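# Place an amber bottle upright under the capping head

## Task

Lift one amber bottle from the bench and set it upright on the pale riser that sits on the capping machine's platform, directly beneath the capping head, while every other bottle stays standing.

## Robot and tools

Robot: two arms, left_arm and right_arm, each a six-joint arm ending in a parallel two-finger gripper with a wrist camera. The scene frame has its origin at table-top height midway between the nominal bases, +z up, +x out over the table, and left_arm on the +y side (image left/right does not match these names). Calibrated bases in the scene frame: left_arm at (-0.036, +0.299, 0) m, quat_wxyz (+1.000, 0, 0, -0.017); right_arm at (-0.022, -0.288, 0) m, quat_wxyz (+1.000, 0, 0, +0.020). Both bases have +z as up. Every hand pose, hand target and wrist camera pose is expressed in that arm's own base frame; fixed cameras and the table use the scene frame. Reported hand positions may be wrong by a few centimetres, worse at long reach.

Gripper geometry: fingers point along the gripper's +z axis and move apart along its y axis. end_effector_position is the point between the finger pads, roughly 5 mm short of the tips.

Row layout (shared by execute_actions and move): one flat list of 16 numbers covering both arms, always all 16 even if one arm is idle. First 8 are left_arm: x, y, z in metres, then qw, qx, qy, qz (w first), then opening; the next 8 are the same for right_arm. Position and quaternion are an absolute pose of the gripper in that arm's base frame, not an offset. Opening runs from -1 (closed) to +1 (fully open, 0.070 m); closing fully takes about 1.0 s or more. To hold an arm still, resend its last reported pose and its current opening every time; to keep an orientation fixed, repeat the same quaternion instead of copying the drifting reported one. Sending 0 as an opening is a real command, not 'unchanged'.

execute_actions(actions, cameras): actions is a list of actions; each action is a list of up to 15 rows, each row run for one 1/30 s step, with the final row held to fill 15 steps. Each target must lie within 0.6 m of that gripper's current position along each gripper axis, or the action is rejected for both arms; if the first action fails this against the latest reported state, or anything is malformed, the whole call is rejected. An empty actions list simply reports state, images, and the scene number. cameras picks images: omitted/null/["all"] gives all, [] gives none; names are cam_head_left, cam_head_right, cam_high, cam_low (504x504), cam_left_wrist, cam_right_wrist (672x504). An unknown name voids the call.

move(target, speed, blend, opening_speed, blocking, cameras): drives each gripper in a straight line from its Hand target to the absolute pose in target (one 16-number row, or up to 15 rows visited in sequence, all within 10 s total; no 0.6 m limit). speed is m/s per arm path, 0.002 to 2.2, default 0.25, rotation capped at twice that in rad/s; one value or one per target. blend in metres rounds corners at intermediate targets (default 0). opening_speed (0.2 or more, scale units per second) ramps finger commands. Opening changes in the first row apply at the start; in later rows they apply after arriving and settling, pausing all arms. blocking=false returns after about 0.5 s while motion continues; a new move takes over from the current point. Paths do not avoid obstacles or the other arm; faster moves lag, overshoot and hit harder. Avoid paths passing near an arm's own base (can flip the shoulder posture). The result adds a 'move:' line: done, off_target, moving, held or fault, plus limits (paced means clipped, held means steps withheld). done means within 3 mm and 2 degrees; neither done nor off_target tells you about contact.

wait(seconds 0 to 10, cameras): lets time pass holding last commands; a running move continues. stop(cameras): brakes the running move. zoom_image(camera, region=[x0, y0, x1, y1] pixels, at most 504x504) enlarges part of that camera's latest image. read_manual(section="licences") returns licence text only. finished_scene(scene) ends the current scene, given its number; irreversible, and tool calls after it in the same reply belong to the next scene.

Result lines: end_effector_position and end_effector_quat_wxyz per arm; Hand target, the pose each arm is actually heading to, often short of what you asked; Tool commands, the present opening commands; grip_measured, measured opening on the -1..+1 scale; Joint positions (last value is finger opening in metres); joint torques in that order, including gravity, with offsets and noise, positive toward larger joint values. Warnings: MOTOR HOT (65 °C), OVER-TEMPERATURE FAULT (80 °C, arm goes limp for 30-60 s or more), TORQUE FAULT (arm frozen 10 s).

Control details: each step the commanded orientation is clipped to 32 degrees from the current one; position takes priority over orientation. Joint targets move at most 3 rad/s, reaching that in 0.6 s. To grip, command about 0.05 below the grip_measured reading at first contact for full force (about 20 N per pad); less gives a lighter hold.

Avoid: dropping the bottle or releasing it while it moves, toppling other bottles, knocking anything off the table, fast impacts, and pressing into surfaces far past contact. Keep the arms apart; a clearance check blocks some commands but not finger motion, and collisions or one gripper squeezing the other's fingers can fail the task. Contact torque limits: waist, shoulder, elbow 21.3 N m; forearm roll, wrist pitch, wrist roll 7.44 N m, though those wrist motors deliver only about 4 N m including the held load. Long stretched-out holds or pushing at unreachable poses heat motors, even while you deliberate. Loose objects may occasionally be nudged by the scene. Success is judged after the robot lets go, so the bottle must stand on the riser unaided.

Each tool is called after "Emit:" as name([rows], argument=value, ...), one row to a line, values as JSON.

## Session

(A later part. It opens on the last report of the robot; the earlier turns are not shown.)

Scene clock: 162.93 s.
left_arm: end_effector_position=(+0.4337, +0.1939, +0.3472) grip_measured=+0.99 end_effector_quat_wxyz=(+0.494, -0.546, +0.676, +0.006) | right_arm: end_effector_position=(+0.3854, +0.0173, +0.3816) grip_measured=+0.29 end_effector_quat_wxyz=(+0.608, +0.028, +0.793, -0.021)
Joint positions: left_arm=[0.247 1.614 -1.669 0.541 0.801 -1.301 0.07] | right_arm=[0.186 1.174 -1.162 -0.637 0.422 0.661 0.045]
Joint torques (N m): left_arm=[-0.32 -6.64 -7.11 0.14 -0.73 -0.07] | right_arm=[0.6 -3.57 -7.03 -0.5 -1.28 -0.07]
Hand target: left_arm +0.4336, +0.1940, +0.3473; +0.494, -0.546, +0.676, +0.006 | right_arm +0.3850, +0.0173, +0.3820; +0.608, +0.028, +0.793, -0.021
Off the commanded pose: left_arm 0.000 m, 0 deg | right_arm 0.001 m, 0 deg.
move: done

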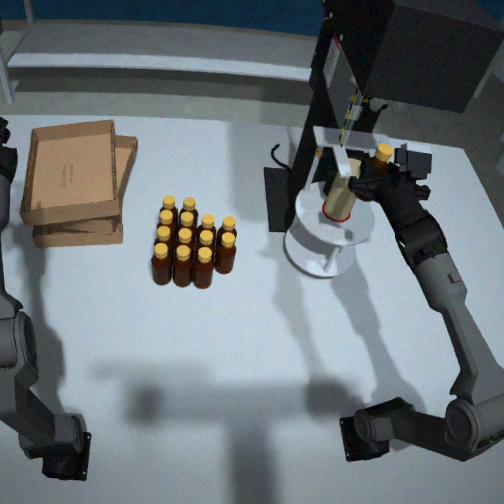

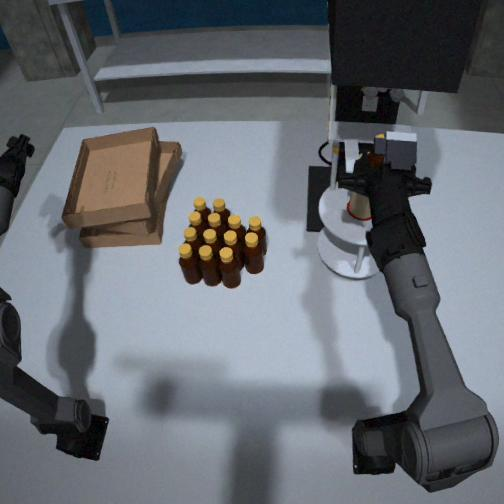

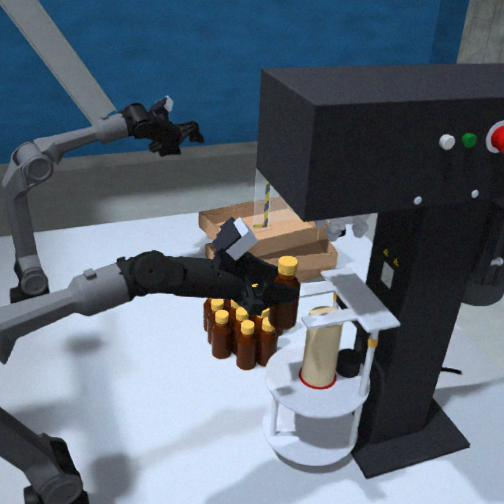

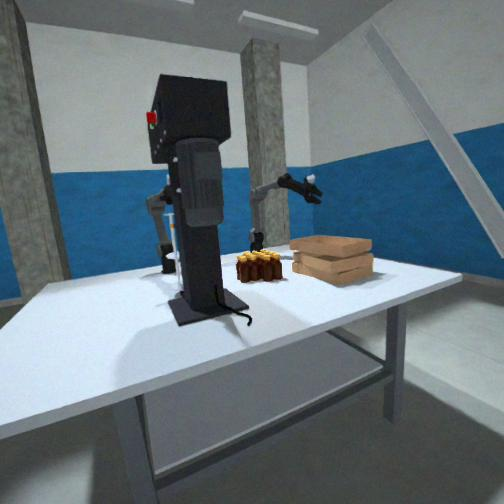

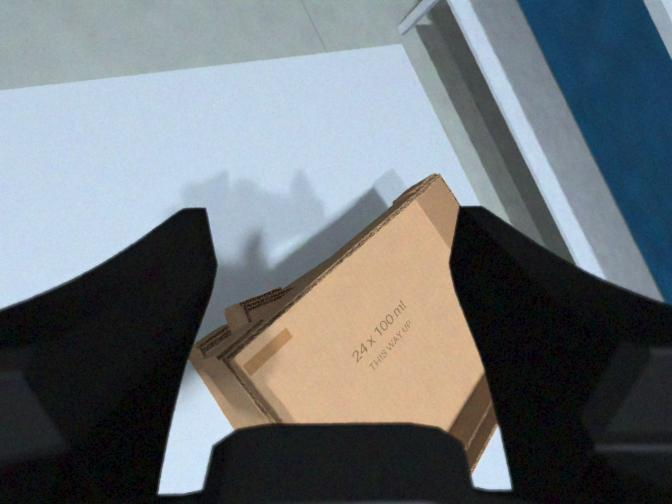

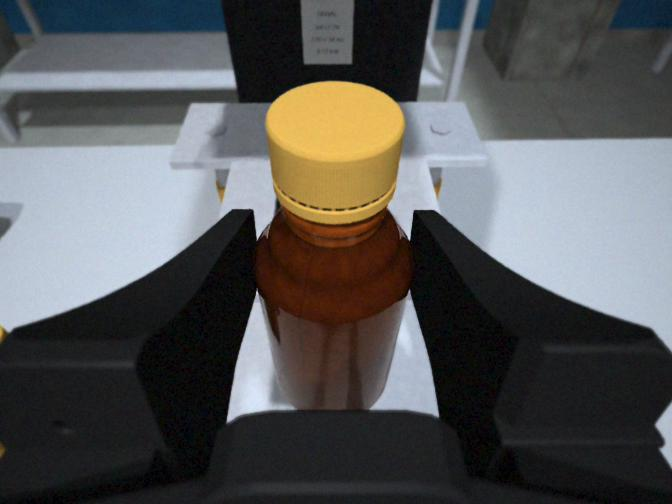

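Emit:
move(target=[0.4336,0.1940,0.3473,0.494,-0.546,0.676,0.006,1,0.4204,0.0164,0.382,0.6084,0.0277,0.7929,-0.0212,0.25], speed=0.05, cameras=["cam_right_wrist","cam_high"])

Emit:
zoom_image(camera="cam_high", region=[250, 180, 420, 350])

Emit:
zoom_image(camera="cam_right_wrist", region=[200, 200, 470, 420])

Scene clock: 173.33 s.
left_arm: end_effector_position=(+0.4337, +0.1939, +0.3472) grip_measured=+0.99 end_effector_quat_wxyz=(+0.494, -0.546, +0.676, +0.006) | right_arm: end_effector_position=(+0.4208, +0.0166, +0.3818) grip_measured=+0.29 end_effector_quat_wxyz=(+0.608, +0.027, +0.793, -0.021)
Joint positions: left_arm=[0.247 1.614 -1.669 0.541 0.801 -1.301 0.07] | right_arm=[0.151 1.294 -1.256 -0.606 0.38 0.63 0.045]
Joint torques (N m): left_arm=[-0.15 -6.58 -7.1 0.11 -0.74 -0.04] | right_arm=[-0.16 -4.64 -6.43 -0.38 -1.4 -0.13]
Hand target: left_arm +0.4336, +0.1940, +0.3473; +0.494, -0.546, +0.676, +0.006 | right_arm +0.4204, +0.0164, +0.3820; +0.608, +0.028, +0.793, -0.021
Off the commanded pose: left_arm 0.000 m, 0 deg | right_arm 0.000 m, 0 deg.
move: done
Images, in order (width x height): cam_high 504x504, cam_right_wrist 672x504.

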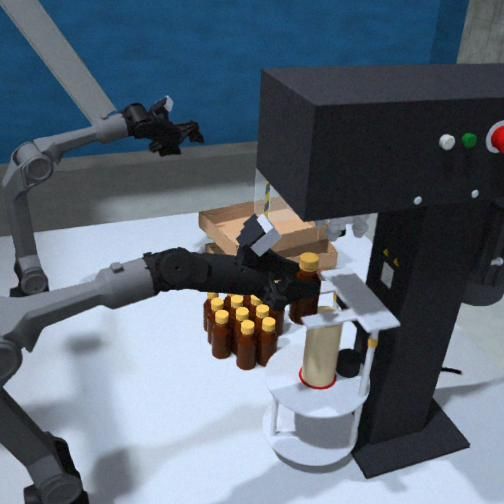

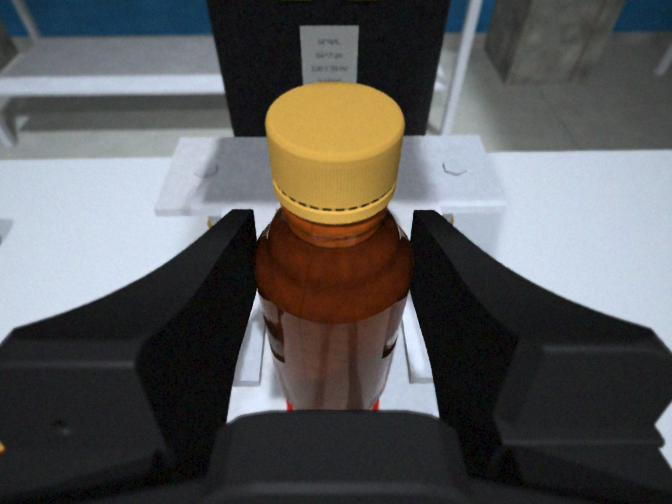

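Scaled by 2.965.

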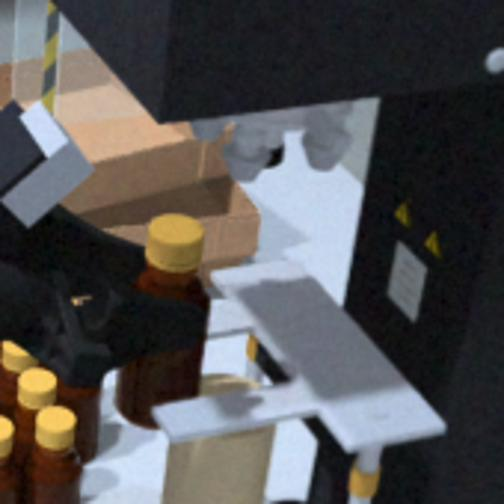

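Scaled by 1.867.

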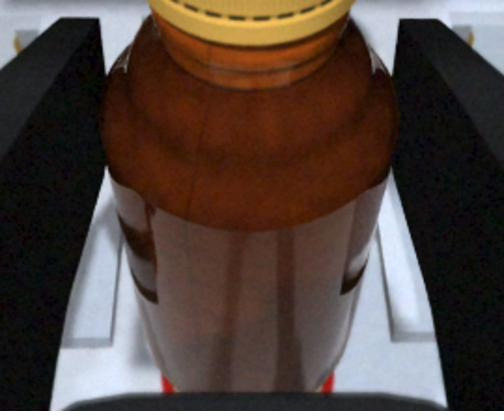

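Emit:
move([
  [0.4336,0.1940,0.3473,0.494,-0.546,0.676,0.006,1,0.4657,0.0131,0.382,0.6084,0.0277,0.7929,-0.0212,0.25],
  [0.4336,0.1940,0.3473,0.494,-0.546,0.676,0.006,1,0.4657,0.0131,0.377,0.6084,0.0277,0.7929,-0.0212,0.25],
], speed=[0.05,0.02], cameras=["cam_right_wrist","cam_high"])

Emit:
zoom_image(camera="cam_high", region=[250, 200, 400, 350])

Emit:
zoom_image(camera="cam_right_wrist", region=[200, 200, 470, 420])

Scene clock: 186.37 s.
left_arm: end_effector_position=(+0.4337, +0.1939, +0.3472) grip_measured=+0.99 end_effector_quat_wxyz=(+0.494, -0.546, +0.676, +0.006) | right_arm: end_effector_position=(+0.4658, +0.0132, +0.3769) grip_measured=+0.29 end_effector_quat_wxyz=(+0.608, +0.028, +0.793, -0.021)
Joint positions: left_arm=[0.247 1.614 -1.669 0.541 0.801 -1.301 0.07] | right_arm=[0.111 1.447 -1.377 -0.562 0.332 0.584 0.045]
Joint torques (N m): left_arm=[-0.29 -6.49 -6.83 0.1 -0.77 -0.04] | right_arm=[0.15 -6.02 -6.38 -0.23 -1.51 -0.1]
Hand target: left_arm +0.4336, +0.1940, +0.3473; +0.494, -0.546, +0.676, +0.006 | right_arm +0.4657, +0.0131, +0.3770; +0.608, +0.028, +0.793, -0.021
Off the commanded pose: left_arm 0.000 m, 0 deg | right_arm 0.000 m, 0 deg.
move: done
Images, in order (width x height): cam_high 504x504, cam_right_wrist 672x504.

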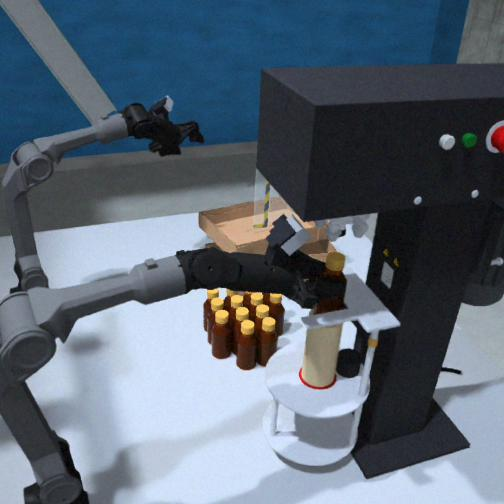

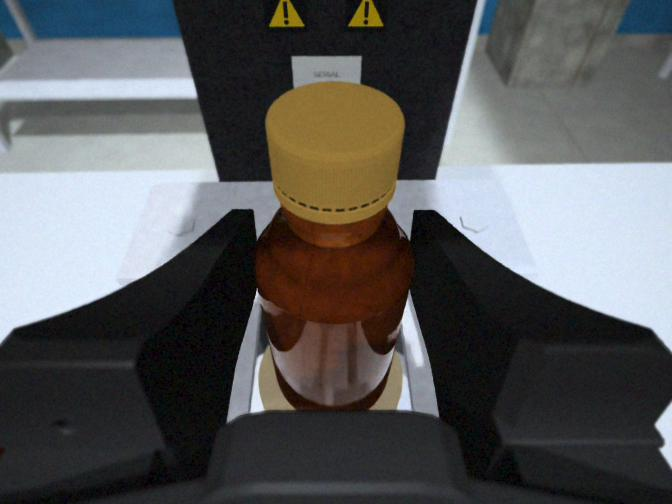

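Scaled by 3.360.

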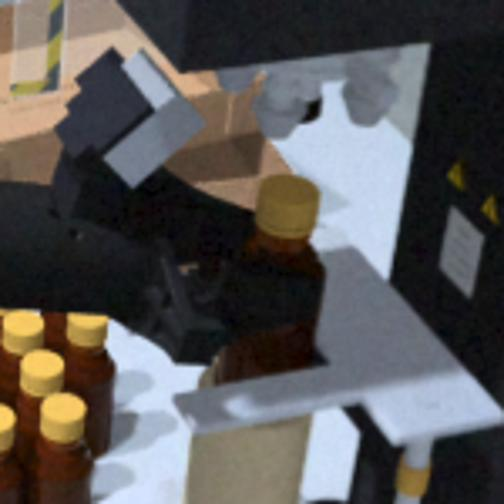

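Scaled by 1.867.

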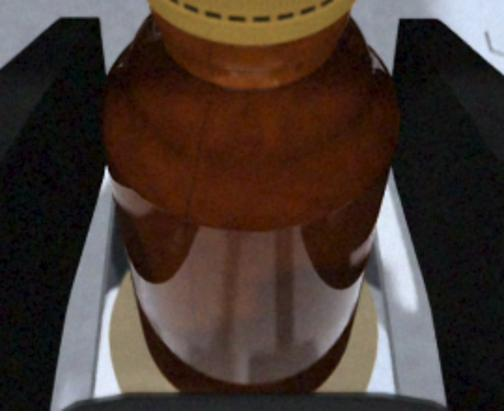

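Emit:
move([
  [0.4336,0.1940,0.3473,0.494,-0.546,0.676,0.006,1,0.4648,0.0143,0.3765,0.6084,0.0277,0.7929,-0.0212,0.25],
  [0.4336,0.1940,0.3473,0.494,-0.546,0.676,0.006,1,0.4648,0.0143,0.3735,0.6084,0.0277,0.7929,-0.0212,0.25],
], speed=0.02, cameras=["cam_right_wrist","cam_high"])

Emit:
zoom_image(camera="cam_high", region=[250, 200, 400, 350])

Emit:
zoom_image(camera="cam_right_wrist", region=[200, 200, 470, 420])

Scene clock: 200.10 s.
left_arm: end_effector_position=(+0.4337, +0.1939, +0.3472) grip_measured=+0.99 end_effector_quat_wxyz=(+0.494, -0.546, +0.676, +0.006) | right_arm: end_effector_position=(+0.4649, +0.0142, +0.3739) grip_measured=+0.29 end_effector_quat_wxyz=(+0.609, +0.028, +0.793, -0.021)
Joint positions: left_arm=[0.247 1.614 -1.669 0.541 0.801 -1.301 0.07] | right_arm=[0.116 1.442 -1.36 -0.598 0.322 0.621 0.045]
Joint torques (N m): left_arm=[-0.25 -6.39 -6.91 0.11 -0.77 -0.02] | right_arm=[0.96 -5.52 -5.03 -0.21 -1.24 -0.01]
Hand target: left_arm +0.4336, +0.1940, +0.3473; +0.494, -0.546, +0.676, +0.006 | right_arm +0.4648, +0.0143, +0.3735; +0.608, +0.028, +0.793, -0.021
Off the commanded pose: left_arm 0.000 m, 0 deg | right_arm 0.000 m, 0 deg.
move: done
Images, in order (width x height): cam_high 504x504, cam_right_wrist 672x504.

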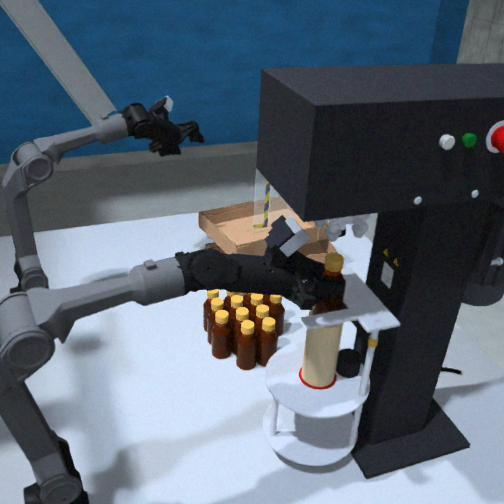

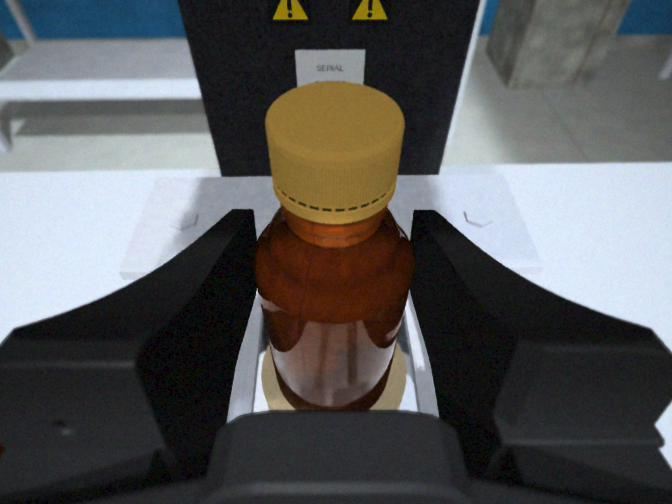

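Scaled by 3.360.

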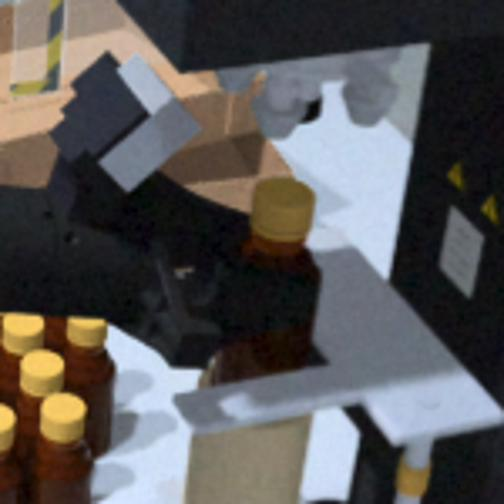

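Scaled by 1.867.

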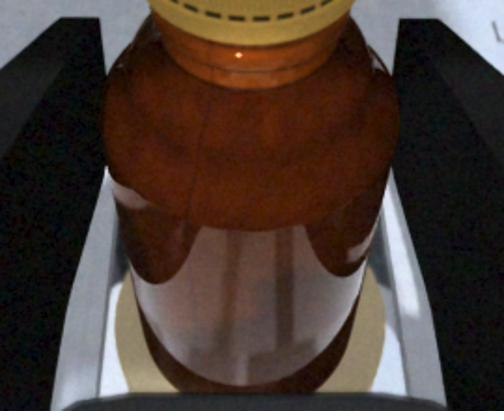

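Emit:
move(target=[0.4336,0.1940,0.3473,0.494,-0.546,0.676,0.006,1,0.4648,0.0143,0.372,0.6084,0.0277,0.7929,-0.0212,0.25], speed=0.02, cameras=["cam_right_wrist"])

Scene clock: 204.97 s.
left_arm: end_effector_position=(+0.4337, +0.1939, +0.3472) grip_measured=+0.99 end_effector_quat_wxyz=(+0.494, -0.546, +0.676, +0.006) | right_arm: end_effector_position=(+0.4648, +0.0144, +0.3730) grip_measured=+0.29 end_effector_quat_wxyz=(+0.610, +0.027, +0.792, -0.021)
Joint positions: left_arm=[0.247 1.614 -1.669 0.541 0.801 -1.301 0.07] | right_arm=[0.116 1.441 -1.354 -0.607 0.316 0.631 0.045]
Joint torques (N m): left_arm=[-0.3 -6.33 -6.85 0.11 -0.82 -0.03] | right_arm=[-1.12 -0.52 0.17 0.1 1.16 0.08]
Hand target: left_arm +0.4336, +0.1940, +0.3473; +0.494, -0.546, +0.676, +0.006 | right_arm +0.4648, +0.0143, +0.3720; +0.608, +0.028, +0.793, -0.021
Off the commanded pose: left_arm 0.000 m, 0 deg | right_arm 0.001 m, 0 deg.
move: done
Images, in order (width x height): cam_right_wrist 672x504.

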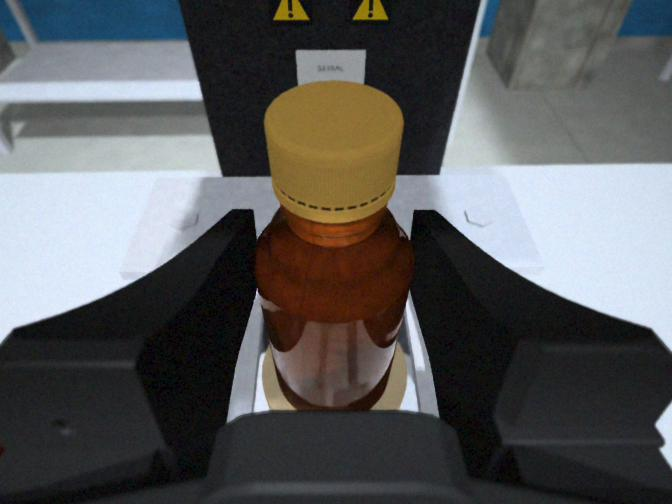

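Contact. Relieve slightly, then release.

Emit:
move([
  [0.4336,0.1940,0.3473,0.494,-0.546,0.676,0.006,1,0.4648,0.0143,0.3735,0.6084,0.0277,0.7929,-0.0212,0.25],
  [0.4336,0.1940,0.3473,0.494,-0.546,0.676,0.006,1,0.4648,0.0143,0.3736,0.6084,0.0277,0.7929,-0.0212,0.75],
], speed=0.02, opening_speed=0.5, cameras=["cam_right_wrist","cam_high"])

Scene clock: 214.20 s.
left_arm: end_effector_position=(+0.4337, +0.1939, +0.3472) grip_measured=+0.99 end_effector_quat_wxyz=(+0.494, -0.546, +0.676, +0.006) | right_arm: end_effector_position=(+0.4649, +0.0142, +0.3740) grip_measured=+0.75 end_effector_quat_wxyz=(+0.609, +0.028, +0.793, -0.021)
Joint positions: left_arm=[0.247 1.614 -1.669 0.541 0.801 -1.301 0.07] | right_arm=[0.116 1.442 -1.36 -0.597 0.323 0.621 0.061]
Joint torques (N m): left_arm=[-0.6 -6.32 -6.5 0.12 -0.86 -0.04] | right_arm=[0.74 -3.56 -4.72 -0.29 -0.88 -0.17]
Hand target: left_arm +0.4336, +0.1940, +0.3473; +0.494, -0.546, +0.676, +0.006 | right_arm +0.4648, +0.0143, +0.3736; +0.608, +0.028, +0.793, -0.021
Off the commanded pose: left_arm 0.000 m, 0 deg | right_arm 0.000 m, 0 deg.
move: done
Images, in order (width x height): cam_high 504x504, cam_right_wrist 672x504.

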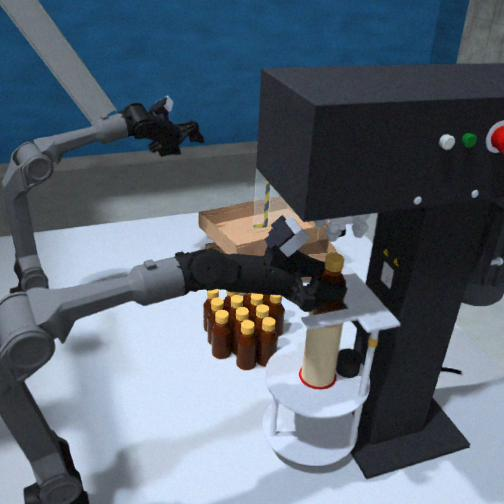

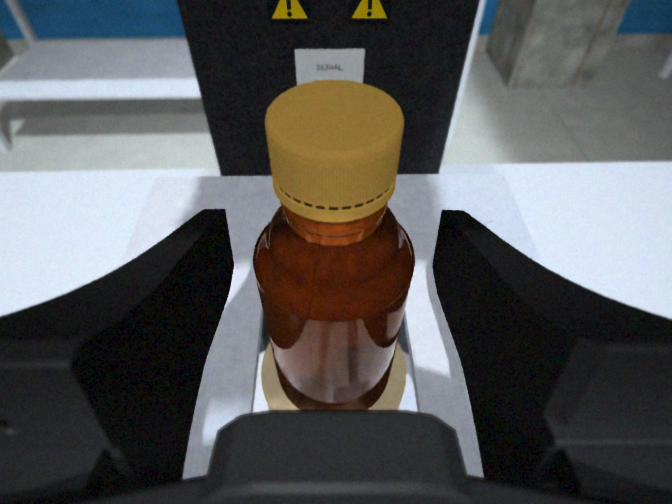

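Emit:
move(target=[0.4336,0.1940,0.3473,0.494,-0.546,0.676,0.006,1,0.3152,0.0247,0.376,0.6084,0.0277,0.7929,-0.0212,0.75], speed=0.1, cameras=["cam_right_wrist","cam_high"])

Emit:
zoom_image(camera="cam_high", region=[200, 200, 400, 400])

Scene clock: 221.60 s.
left_arm: end_effector_position=(+0.4337, +0.1939, +0.3472) grip_measured=+0.99 end_effector_quat_wxyz=(+0.494, -0.546, +0.676, +0.006) | right_arm: end_effector_position=(+0.3147, +0.0247, +0.3766) grip_measured=+0.75 end_effector_quat_wxyz=(+0.609, +0.028, +0.792, -0.021)
Joint positions: left_arm=[0.247 1.614 -1.669 0.541 0.801 -1.301 0.07] | right_arm=[0.374 0.938 -1.004 -0.818 0.604 0.843 0.061]
Joint torques (N m): left_arm=[-0.65 -6.31 -6.61 0.11 -0.84 -0.02] | right_arm=[-0.25 0.12 -4.52 -0.35 -0.96 -0.22]
Hand target: left_arm +0.4336, +0.1940, +0.3473; +0.494, -0.546, +0.676, +0.006 | right_arm +0.3152, +0.0247, +0.3760; +0.608, +0.028, +0.793, -0.021
Off the commanded pose: left_arm 0.000 m, 0 deg | right_arm 0.001 m, 0 deg.
move: done
Images, in order (width x height): cam_high 504x504, cam_right_wrist 672x504.

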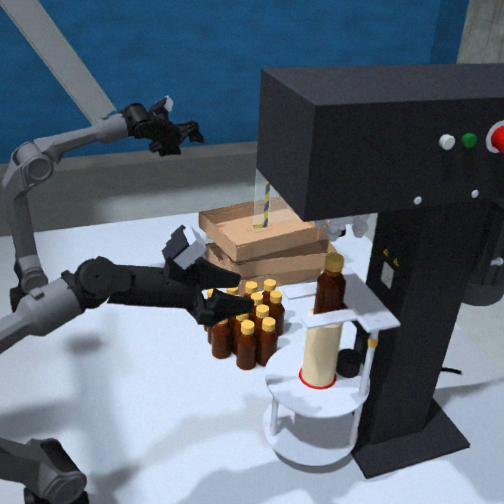

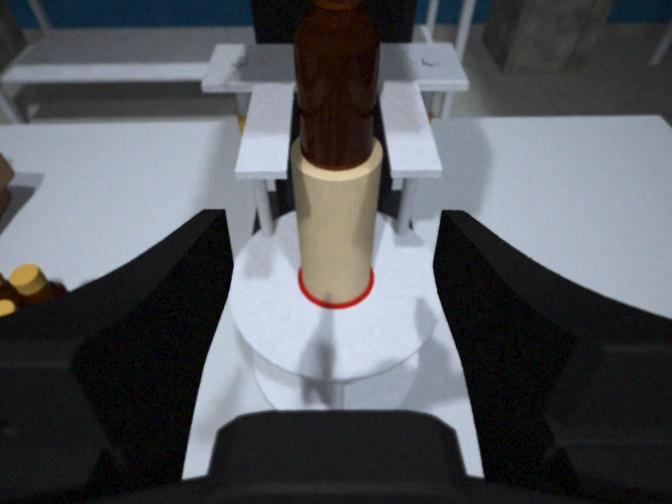

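Scaled by 2.520.

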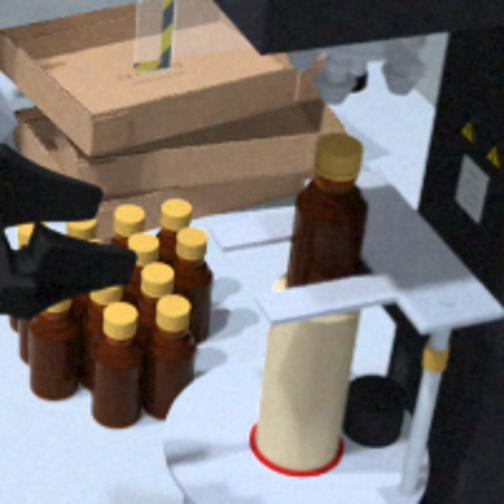

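Emit:
finished_scene(scene=2)

The scene is finished: the task was done.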